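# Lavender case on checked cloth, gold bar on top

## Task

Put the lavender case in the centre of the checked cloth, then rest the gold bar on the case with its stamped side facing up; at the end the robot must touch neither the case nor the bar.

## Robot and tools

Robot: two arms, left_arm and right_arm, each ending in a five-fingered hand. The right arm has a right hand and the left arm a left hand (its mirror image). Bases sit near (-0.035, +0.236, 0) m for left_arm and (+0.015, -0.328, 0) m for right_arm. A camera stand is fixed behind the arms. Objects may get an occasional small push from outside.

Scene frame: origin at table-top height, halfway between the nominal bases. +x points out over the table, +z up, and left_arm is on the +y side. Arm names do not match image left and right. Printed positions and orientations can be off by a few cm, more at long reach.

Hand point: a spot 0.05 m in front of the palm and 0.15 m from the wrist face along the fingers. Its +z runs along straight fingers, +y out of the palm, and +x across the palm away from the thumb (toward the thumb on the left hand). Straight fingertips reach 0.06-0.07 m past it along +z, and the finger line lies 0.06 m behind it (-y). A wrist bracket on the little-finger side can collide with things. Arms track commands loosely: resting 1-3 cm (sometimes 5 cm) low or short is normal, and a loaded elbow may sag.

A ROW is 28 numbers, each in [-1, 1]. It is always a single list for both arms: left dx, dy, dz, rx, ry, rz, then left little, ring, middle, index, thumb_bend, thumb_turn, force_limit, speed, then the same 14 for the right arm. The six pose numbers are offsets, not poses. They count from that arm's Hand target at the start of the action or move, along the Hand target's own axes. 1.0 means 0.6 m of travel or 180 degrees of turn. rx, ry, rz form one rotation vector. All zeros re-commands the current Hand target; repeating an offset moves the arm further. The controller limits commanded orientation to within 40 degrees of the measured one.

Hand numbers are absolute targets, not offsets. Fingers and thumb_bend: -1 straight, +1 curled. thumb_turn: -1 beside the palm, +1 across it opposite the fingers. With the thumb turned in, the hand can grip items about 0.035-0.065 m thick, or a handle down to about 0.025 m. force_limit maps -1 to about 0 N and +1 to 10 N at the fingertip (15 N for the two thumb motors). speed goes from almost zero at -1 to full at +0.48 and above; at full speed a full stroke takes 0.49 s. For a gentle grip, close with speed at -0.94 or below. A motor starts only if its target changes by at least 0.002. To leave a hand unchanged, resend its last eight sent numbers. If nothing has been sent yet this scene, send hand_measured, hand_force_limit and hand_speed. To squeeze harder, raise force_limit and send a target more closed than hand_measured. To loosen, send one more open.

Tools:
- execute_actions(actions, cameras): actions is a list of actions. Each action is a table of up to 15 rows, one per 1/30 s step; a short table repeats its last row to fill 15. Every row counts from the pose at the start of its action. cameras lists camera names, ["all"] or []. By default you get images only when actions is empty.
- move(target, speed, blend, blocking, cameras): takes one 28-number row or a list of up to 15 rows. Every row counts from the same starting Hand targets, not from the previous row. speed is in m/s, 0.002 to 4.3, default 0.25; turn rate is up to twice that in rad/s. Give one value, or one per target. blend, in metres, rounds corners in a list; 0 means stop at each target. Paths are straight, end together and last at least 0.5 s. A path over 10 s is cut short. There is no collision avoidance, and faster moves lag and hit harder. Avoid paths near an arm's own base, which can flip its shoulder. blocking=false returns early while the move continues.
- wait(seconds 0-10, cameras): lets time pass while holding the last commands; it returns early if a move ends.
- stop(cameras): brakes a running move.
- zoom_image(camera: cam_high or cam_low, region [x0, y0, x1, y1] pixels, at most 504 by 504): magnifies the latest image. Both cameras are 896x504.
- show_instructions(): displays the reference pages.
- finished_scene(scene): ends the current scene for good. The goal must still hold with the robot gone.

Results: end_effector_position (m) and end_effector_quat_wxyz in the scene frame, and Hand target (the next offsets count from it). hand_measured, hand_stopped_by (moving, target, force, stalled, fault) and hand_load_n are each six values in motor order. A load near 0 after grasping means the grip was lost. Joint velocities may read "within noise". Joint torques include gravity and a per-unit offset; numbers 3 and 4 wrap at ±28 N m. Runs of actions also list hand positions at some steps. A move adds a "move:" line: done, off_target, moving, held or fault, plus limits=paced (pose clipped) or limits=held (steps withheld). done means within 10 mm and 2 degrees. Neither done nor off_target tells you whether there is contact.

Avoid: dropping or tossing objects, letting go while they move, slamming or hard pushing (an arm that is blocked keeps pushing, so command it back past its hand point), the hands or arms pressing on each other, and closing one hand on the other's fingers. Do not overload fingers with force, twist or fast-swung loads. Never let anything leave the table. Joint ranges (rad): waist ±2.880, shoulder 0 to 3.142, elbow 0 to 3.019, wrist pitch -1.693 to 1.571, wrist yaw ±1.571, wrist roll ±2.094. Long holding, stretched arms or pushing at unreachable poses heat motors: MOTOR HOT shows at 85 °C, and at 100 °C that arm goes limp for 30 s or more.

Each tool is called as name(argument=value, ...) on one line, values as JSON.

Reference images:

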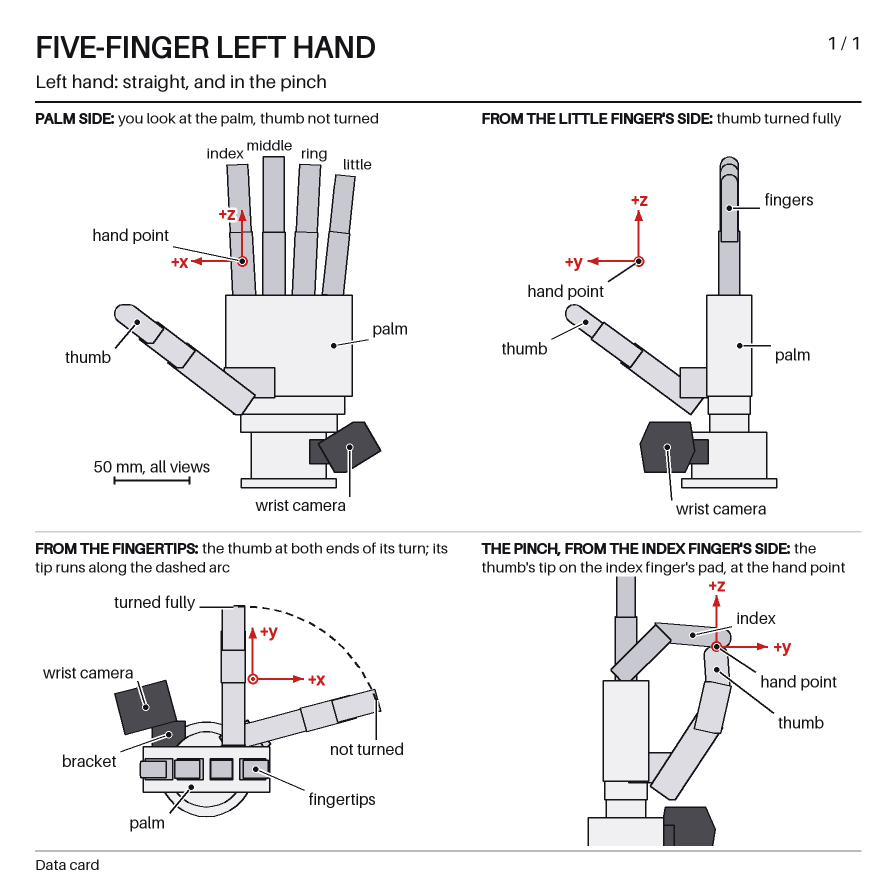

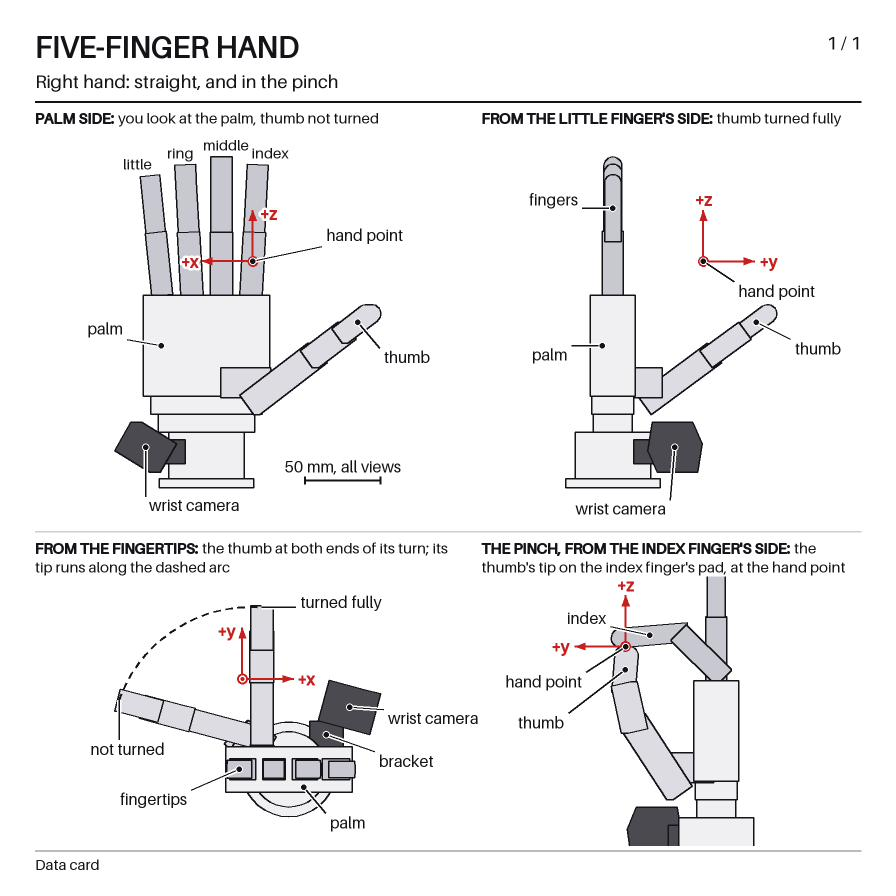

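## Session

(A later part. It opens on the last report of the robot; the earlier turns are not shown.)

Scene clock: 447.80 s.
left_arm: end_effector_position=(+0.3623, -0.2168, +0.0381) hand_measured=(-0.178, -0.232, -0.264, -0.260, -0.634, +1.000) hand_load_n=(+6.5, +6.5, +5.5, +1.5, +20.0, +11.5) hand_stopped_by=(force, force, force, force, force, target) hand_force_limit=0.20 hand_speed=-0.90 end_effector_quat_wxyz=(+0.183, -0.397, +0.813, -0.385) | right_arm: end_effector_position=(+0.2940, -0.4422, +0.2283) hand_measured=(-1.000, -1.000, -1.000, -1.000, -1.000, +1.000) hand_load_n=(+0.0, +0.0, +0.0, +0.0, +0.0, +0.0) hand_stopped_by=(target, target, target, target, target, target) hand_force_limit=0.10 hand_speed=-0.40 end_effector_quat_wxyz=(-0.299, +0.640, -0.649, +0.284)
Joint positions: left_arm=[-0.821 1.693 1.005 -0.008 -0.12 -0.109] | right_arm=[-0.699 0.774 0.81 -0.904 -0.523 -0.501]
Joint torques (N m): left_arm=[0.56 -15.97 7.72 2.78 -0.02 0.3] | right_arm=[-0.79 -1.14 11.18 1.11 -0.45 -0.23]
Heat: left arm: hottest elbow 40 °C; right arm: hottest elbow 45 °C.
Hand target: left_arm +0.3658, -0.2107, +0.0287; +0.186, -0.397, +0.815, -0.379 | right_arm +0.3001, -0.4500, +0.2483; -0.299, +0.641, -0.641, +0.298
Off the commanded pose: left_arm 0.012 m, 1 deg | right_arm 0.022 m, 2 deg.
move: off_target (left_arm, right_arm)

move(target=[[0,-0.1532,-0.1286,0,0,0,0.45,0.45,0.45,0.45,0.55,1,0.2,-0.9,0,0,0,0,0,0,-1,-1,-1,-1,-1,1,0.1,-0.4],[-0.2453,-0.0557,-0.2445,0,0,0,0.45,0.45,0.45,0.45,0.55,1,0.2,-0.9,0,0,0,0,0,0,-1,-1,-1,-1,-1,1,0.1,-0.4]], speed=0.12, blend=[0.02,0], cameras=["all"])

zoom_image(camera="cam_low", region=[400, 160, 540, 260])

zoom_image(camera="cam_high", region=[290, 170, 430, 290])

Scene clock: 477.73 s.
left_arm: end_effector_position=(+0.3830, -0.0393, +0.1303) hand_measured=(-0.178, -0.232, -0.264, -0.260, -0.634, +1.000) hand_load_n=(+6.0, +6.0, +5.0, +2.0, +21.0, +11.0) hand_stopped_by=(force, force, force, force, force, target) hand_force_limit=0.20 hand_speed=-0.90 end_effector_quat_wxyz=(+0.174, -0.406, +0.820, -0.364) | right_arm: end_effector_position=(+0.2940, -0.4422, +0.2283) hand_measured=(-1.000, -1.000, -1.000, -1.000, -1.000, +1.000) hand_load_n=(-0.5, +0.0, +0.0, +0.0, +0.0, +0.0) hand_stopped_by=(target, target, target, target, target, target) hand_force_limit=0.10 hand_speed=-0.40 end_effector_quat_wxyz=(-0.299, +0.640, -0.649, +0.284)
Joint positions: left_arm=[-0.476 1.339 0.91 -0.319 0.134 0.111] | right_arm=[-0.699 0.774 0.81 -0.904 -0.523 -0.501]
Joint torques (N m): left_arm=[-0.26 -15.33 9.76 2.43 0.31 0.29] | right_arm=[-0.62 -1.55 11.14 0.99 -0.51 -0.22]
Heat: left arm: hottest elbow 38 °C; right arm: hottest elbow 46 °C.
Hand target: left_arm +0.3848, -0.0391, +0.1491; +0.186, -0.397, +0.815, -0.379 | right_arm +0.3001, -0.4500, +0.2483; -0.299, +0.641, -0.641, +0.298
Off the commanded pose: left_arm 0.019 m, 2 deg | right_arm 0.022 m, 2 deg.
move: off_target (left_arm, right_arm)

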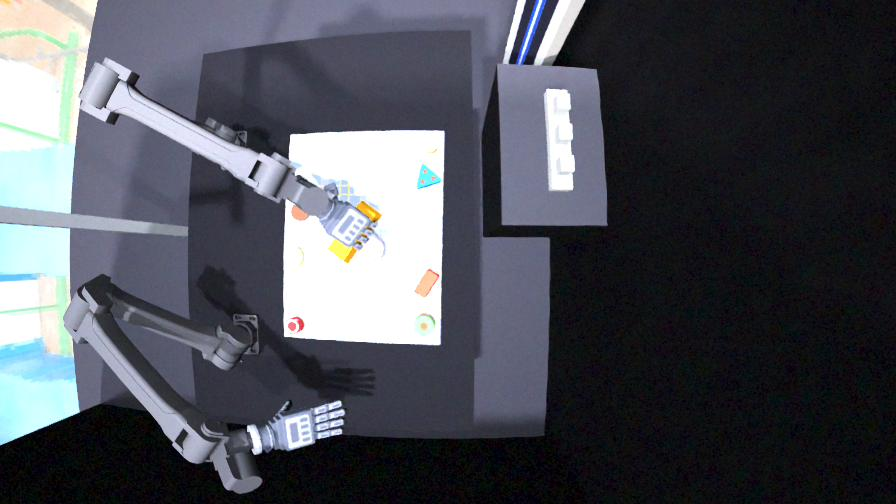

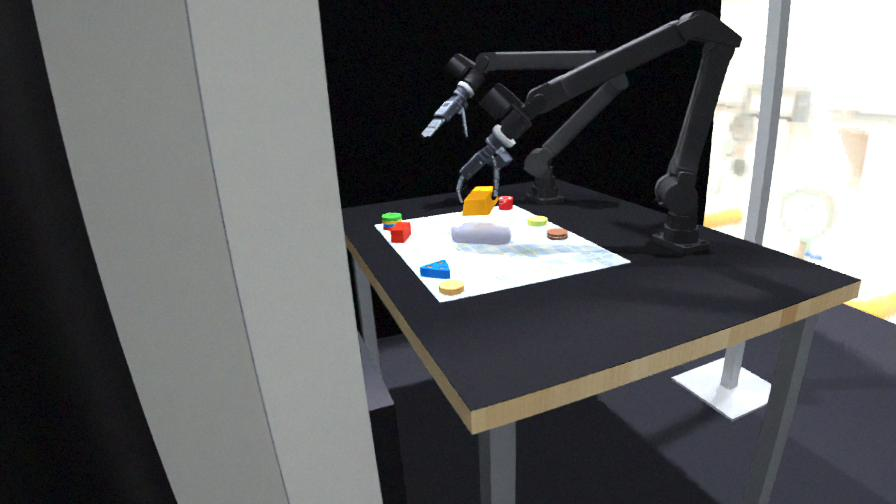

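Scaled by 3.600 from the camera's 896x504 image, which has a finer 1280x720 frame.

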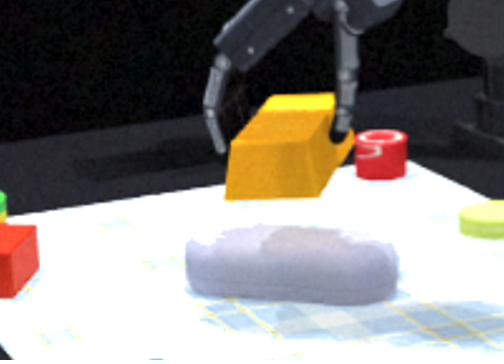

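Scaled by 3.600 from the camera's 896x504 image, which has a finer 1280x720 frame.

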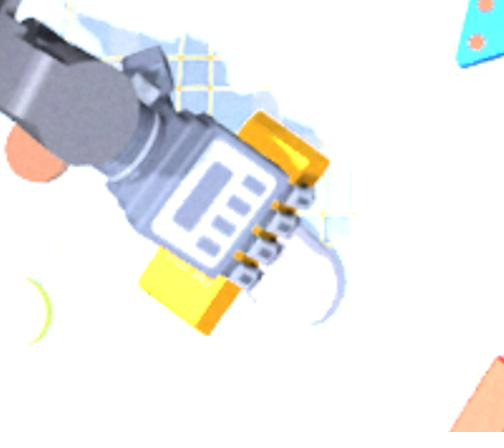

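move(target=[0.016,0.0668,0.0682,0,0,0,0.45,0.45,0.45,0.45,0.55,1,0.2,-0.9,0,0,0,0,0,0,-1,-1,-1,-1,-1,1,0.1,-0.4], speed=0.08, cameras=["all"])

zoom_image(camera="cam_low", region=[400, 160, 540, 260])

zoom_image(camera="cam_high", region=[290, 170, 430, 290])

Scene clock: 489.60 s.
left_arm: end_effector_position=(+0.3786, -0.0411, +0.0817) hand_measured=(-0.178, -0.232, -0.264, -0.260, -0.634, +1.000) hand_load_n=(+5.5, +6.0, +5.5, +2.5, +20.5, +11.0) hand_stopped_by=(force, force, force, force, force, target) hand_force_limit=0.20 hand_speed=-0.90 end_effector_quat_wxyz=(+0.178, -0.403, +0.821, -0.363) | right_arm: end_effector_position=(+0.2940, -0.4422, +0.2283) hand_measured=(-1.000, -1.000, -1.000, -1.000, -1.000, +1.000) hand_load_n=(+0.0, +0.0, +0.0, +0.0, +0.0, +0.0) hand_stopped_by=(target, target, target, target, target, target) hand_force_limit=0.10 hand_speed=-0.40 end_effector_quat_wxyz=(-0.299, +0.640, -0.649, +0.284)
Joint positions: left_arm=[-0.489 1.4 0.824 -0.17 0.122 0.111] | right_arm=[-0.699 0.774 0.81 -0.904 -0.523 -0.501]
Joint torques (N m): left_arm=[-1.26 -13.45 9.26 3.47 0.02 0.1] | right_arm=[-1.32 -0.15 11.12 1.09 -0.55 -0.23]
Heat: left arm: hottest elbow 38 °C; right arm: hottest elbow 46 °C.
Hand target: left_arm +0.3833, -0.0500, +0.0920; +0.186, -0.397, +0.815, -0.379 | right_arm +0.3001, -0.4500, +0.2483; -0.299, +0.641, -0.641, +0.298
Off the commanded pose: left_arm 0.014 m, 2 deg | right_arm 0.022 m, 2 deg.
move: off_target (left_arm, right_arm)

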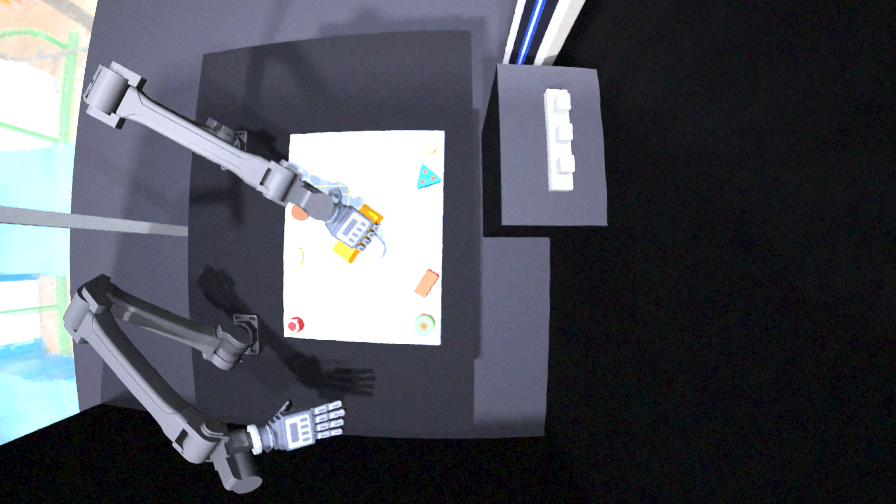

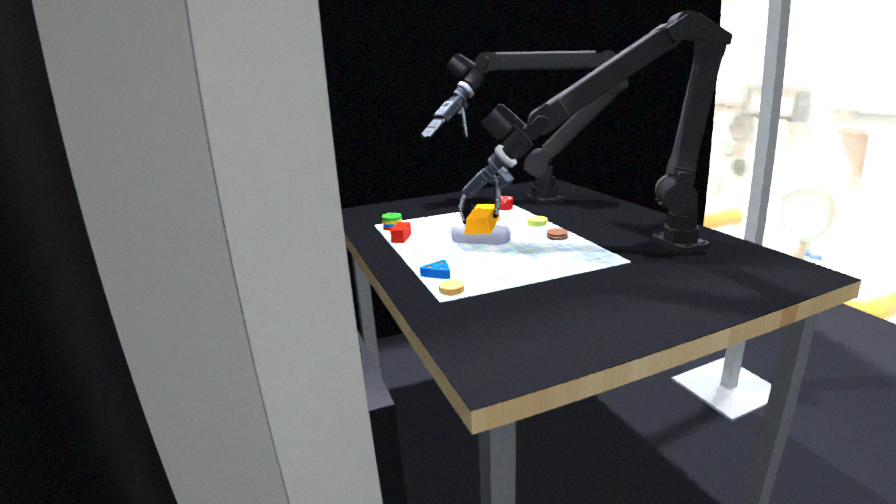

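Scaled by 3.600 from the camera's 896x504 image, which has a finer 1280x720 frame.

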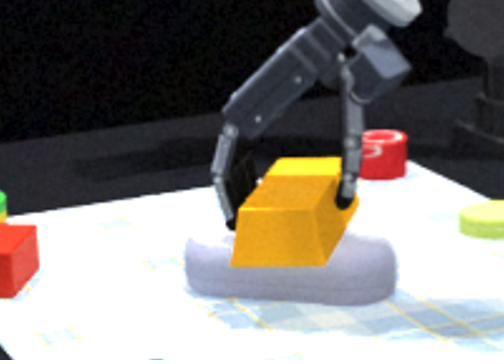

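Scaled by 3.600 from the camera's 896x504 image, which has a finer 1280x720 frame.

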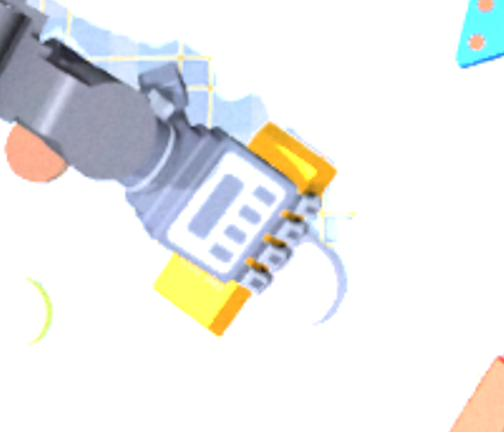

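move(target=[0.0,0.0128,0.0107,0,0,0,0.45,0.45,0.45,0.45,0.55,1,0.2,-0.9,0,0,0,0,0,0,-1,-1,-1,-1,-1,1,0.1,-0.4], speed=0.05, cameras=["all"])

zoom_image(camera="cam_low", region=[430, 190, 530, 260])

Scene clock: 499.50 s.
left_arm: end_effector_position=(+0.3815, -0.0426, +0.0805) hand_measured=(-0.178, -0.232, -0.264, -0.260, -0.634, +1.000) hand_load_n=(+5.5, +6.0, +5.5, +1.5, +20.5, +10.5) hand_stopped_by=(force, force, force, force, force, target) hand_force_limit=0.20 hand_speed=-0.90 end_effector_quat_wxyz=(+0.183, -0.401, +0.818, -0.370) | right_arm: end_effector_position=(+0.2940, -0.4422, +0.2283) hand_measured=(-1.000, -1.000, -1.000, -1.000, -1.000, +1.000) hand_load_n=(+0.0, +0.0, +0.0, +0.0, +0.0, +0.0) hand_stopped_by=(target, target, target, target, target, target) hand_force_limit=0.10 hand_speed=-0.40 end_effector_quat_wxyz=(-0.299, +0.640, -0.649, +0.284)
Joint positions: left_arm=[-0.489 1.405 0.816 -0.138 0.121 0.111] | right_arm=[-0.699 0.774 0.81 -0.904 -0.523 -0.501]
Joint torques (N m): left_arm=[-1.32 -12.4 8.69 3.49 0.02 0.08] | right_arm=[-0.44 -0.21 11.34 1.06 -0.51 -0.19]
Heat: left arm: hottest elbow 37 °C; right arm: hottest elbow 46 °C.
Hand target: left_arm +0.3833, -0.0499, +0.0820; +0.186, -0.397, +0.815, -0.379 | right_arm +0.3001, -0.4500, +0.2483; -0.299, +0.641, -0.641, +0.298
Off the commanded pose: left_arm 0.008 m, 1 deg | right_arm 0.022 m, 2 deg.
move: off_target (right_arm)

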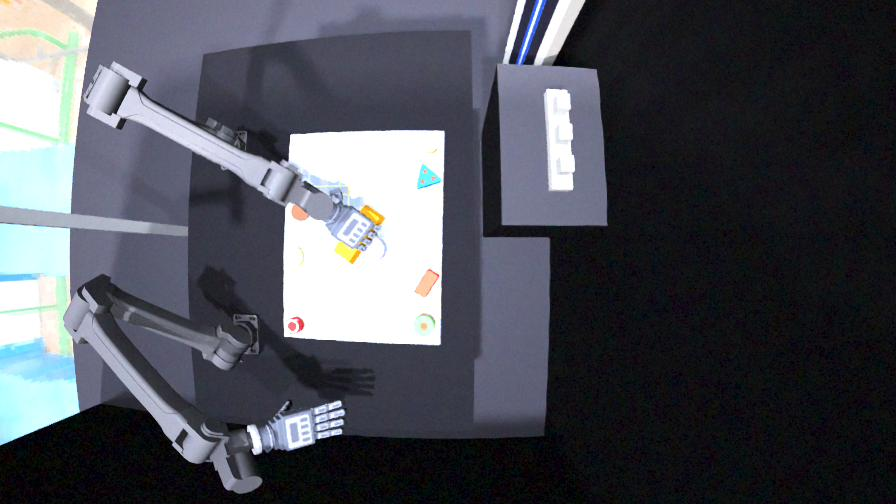

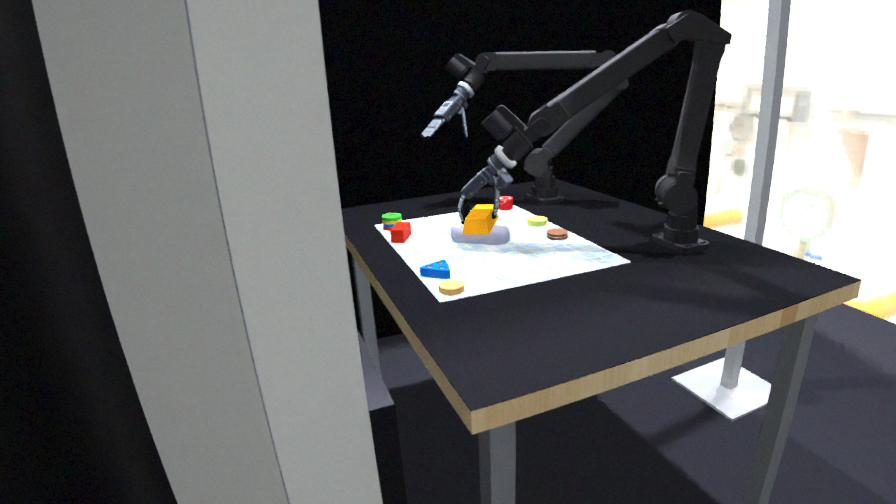

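Scaled by 5.040 from the camera's 896x504 image, which has a finer 1280x720 frame.

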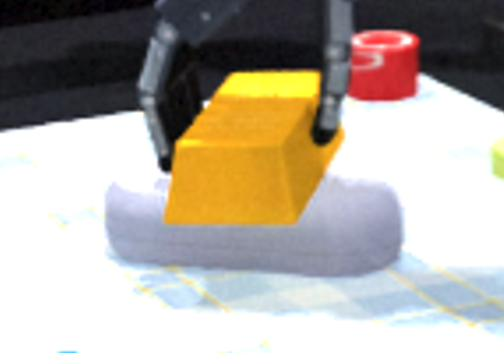

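move(target=[[0,0,0,0,0,0,-0.5,-0.5,-0.5,-0.5,-0.9,1,0.2,-0.75,0,0,0,0,0,0,-1,-1,-1,-1,-1,1,0.1,-0.4]], speed=0.1, cameras=["all"])

zoom_image(camera="cam_low", region=[430, 190, 530, 260])

zoom_image(camera="cam_high", region=[290, 170, 430, 290])

Scene clock: 507.93 s.
left_arm: end_effector_position=(+0.3838, -0.0438, +0.0823) hand_measured=(-0.500, -0.500, -0.500, -0.500, -0.900, +1.000) hand_load_n=(+0.0, +0.0, +0.0, +0.0, +0.0, +0.5) hand_stopped_by=(target, target, target, target, target, target) hand_force_limit=0.20 hand_speed=-0.75 end_effector_quat_wxyz=(+0.186, -0.399, +0.816, -0.374) | right_arm: end_effector_position=(+0.2940, -0.4422, +0.2283) hand_measured=(-1.000, -1.000, -1.000, -1.000, -1.000, +1.000) hand_load_n=(-0.5, +0.0, +0.0, +0.0, +0.0, +0.0) hand_stopped_by=(target, target, target, target, target, target) hand_force_limit=0.10 hand_speed=-0.40 end_effector_quat_wxyz=(-0.299, +0.640, -0.649, +0.284)
Joint positions: left_arm=[-0.489 1.405 0.816 -0.126 0.121 0.111] | right_arm=[-0.699 0.774 0.81 -0.904 -0.523 -0.501]
Joint torques (N m): left_arm=[-1.44 -12.22 8.77 3.03 0.01 0.09] | right_arm=[-1.08 -0.73 11.17 1.03 -0.56 -0.17]
Heat: left arm: hottest elbow 38 °C; right arm: hottest elbow 46 °C.
Hand target: left_arm +0.3834, -0.0500, +0.0821; +0.186, -0.397, +0.815, -0.379 | right_arm +0.3001, -0.4500, +0.2483; -0.299, +0.641, -0.641, +0.298
Off the commanded pose: left_arm 0.006 m, 1 deg | right_arm 0.022 m, 2 deg.
move: off_target (right_arm)

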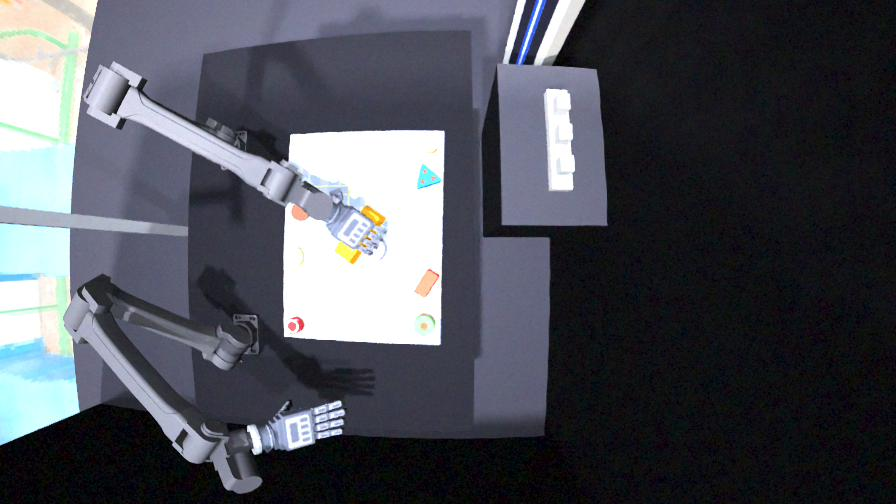

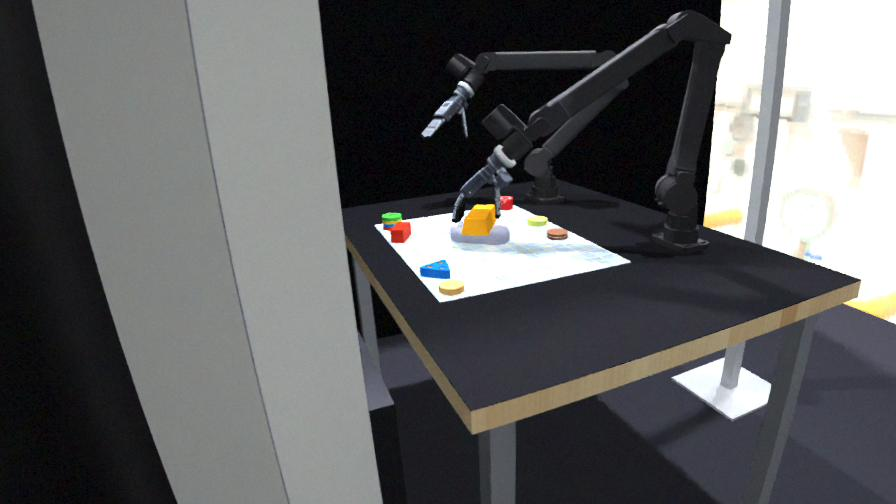

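Scaled by 5.040 from the camera's 896x504 image, which has a finer 1280x720 frame.

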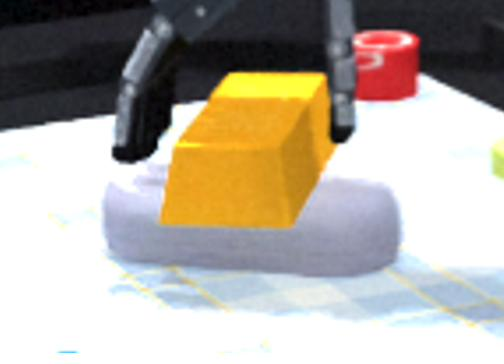

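Scaled by 3.600 from the camera's 896x504 image, which has a finer 1280x720 frame.

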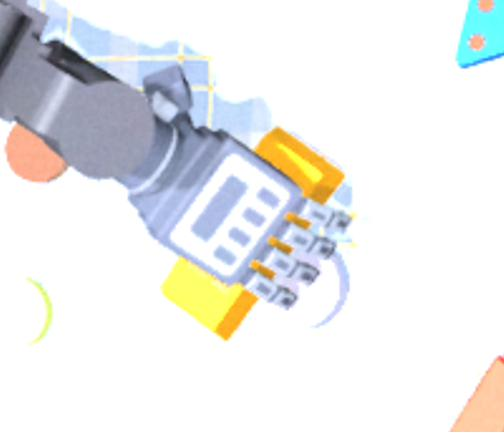

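move(target=[[0,-0.1532,-0.1286,0,0,0,-1,-1,-1,-1,-1,1,0.2,-0.5,0,0,0,0,0,0,-1,-1,-1,-1,-1,1,0.1,-0.4],[-0.3437,0.0708,-0.603,0,0,0,-1,-1,-1,-1,-1,1,0.2,-0.5,0,0,0,0,0,0,-1,-1,-1,-1,-1,1,0.1,-0.4]], speed=[0.12,0.3], blend=[0.02,0], cameras=["all"])

zoom_image(camera="cam_low", region=[430, 190, 530, 260])

zoom_image(camera="cam_high", region=[290, 170, 430, 290])

Scene clock: 521.33 s.
left_arm: end_effector_position=(+0.2603, +0.2933, +0.2627) hand_measured=(-1.000, -1.000, -1.000, -1.000, -1.000, +1.000) hand_load_n=(+0.0, +0.0, +0.0, +0.0, +0.0, +0.0) hand_stopped_by=(target, target, target, target, target, target) hand_force_limit=0.20 hand_speed=-0.50 end_effector_quat_wxyz=(+0.167, -0.411, +0.811, -0.381) | right_arm: end_effector_position=(+0.2940, -0.4422, +0.2283) hand_measured=(-1.000, -1.000, -1.000, -1.000, -1.000, +1.000) hand_load_n=(+0.0, +0.0, +0.0, +0.0, +0.0, +0.0) hand_stopped_by=(target, target, target, target, target, target) hand_force_limit=0.10 hand_speed=-0.40 end_effector_quat_wxyz=(-0.299, +0.640, -0.649, +0.284)
Joint positions: left_arm=[0.586 0.997 1.045 -1.29 0.807 1.072] | right_arm=[-0.699 0.774 0.81 -0.904 -0.523 -0.501]
Joint torques (N m): left_arm=[-0.44 -5.95 14.42 1.02 0.84 0.32] | right_arm=[-1.79 -0.85 11.3 0.96 -0.41 -0.24]
Heat: left arm: hottest elbow 38 °C; right arm: hottest elbow 46 °C.
Hand target: left_arm +0.2703, +0.2998, +0.2823; +0.186, -0.397, +0.815, -0.379 | right_arm +0.3001, -0.4500, +0.2483; -0.299, +0.641, -0.641, +0.298
Off the commanded pose: left_arm 0.023 m, 3 deg | right_arm 0.022 m, 2 deg.
move: off_target (left_arm, right_arm)

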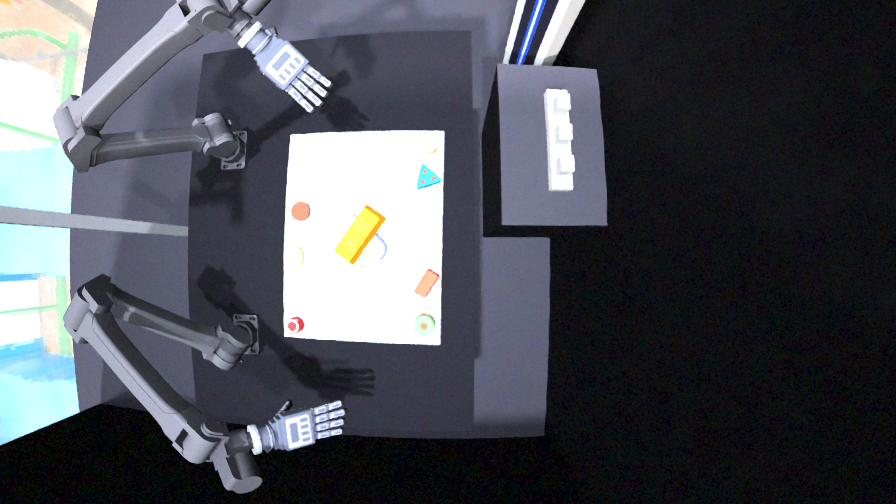

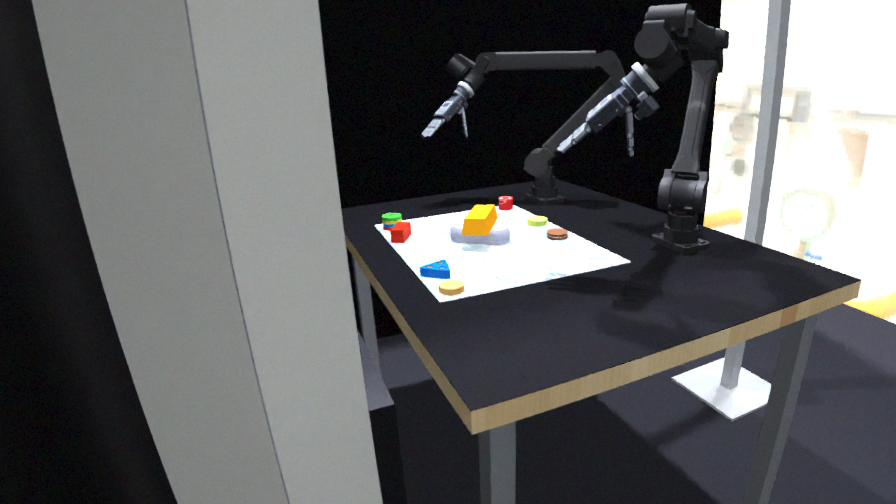

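Scaled by 5.040 from the camera's 896x504 image, which has a finer 1280x720 frame.

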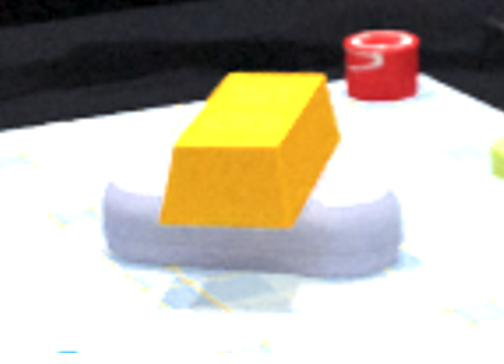

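Scaled by 3.600 from the camera's 896x504 image, which has a finer 1280x720 frame.

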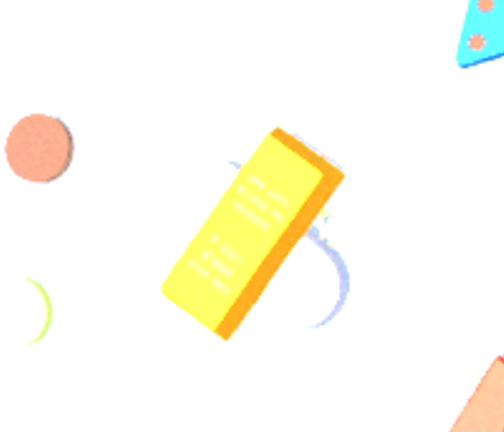

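finished_scene(scene=1)

The scene is finished: the task was done.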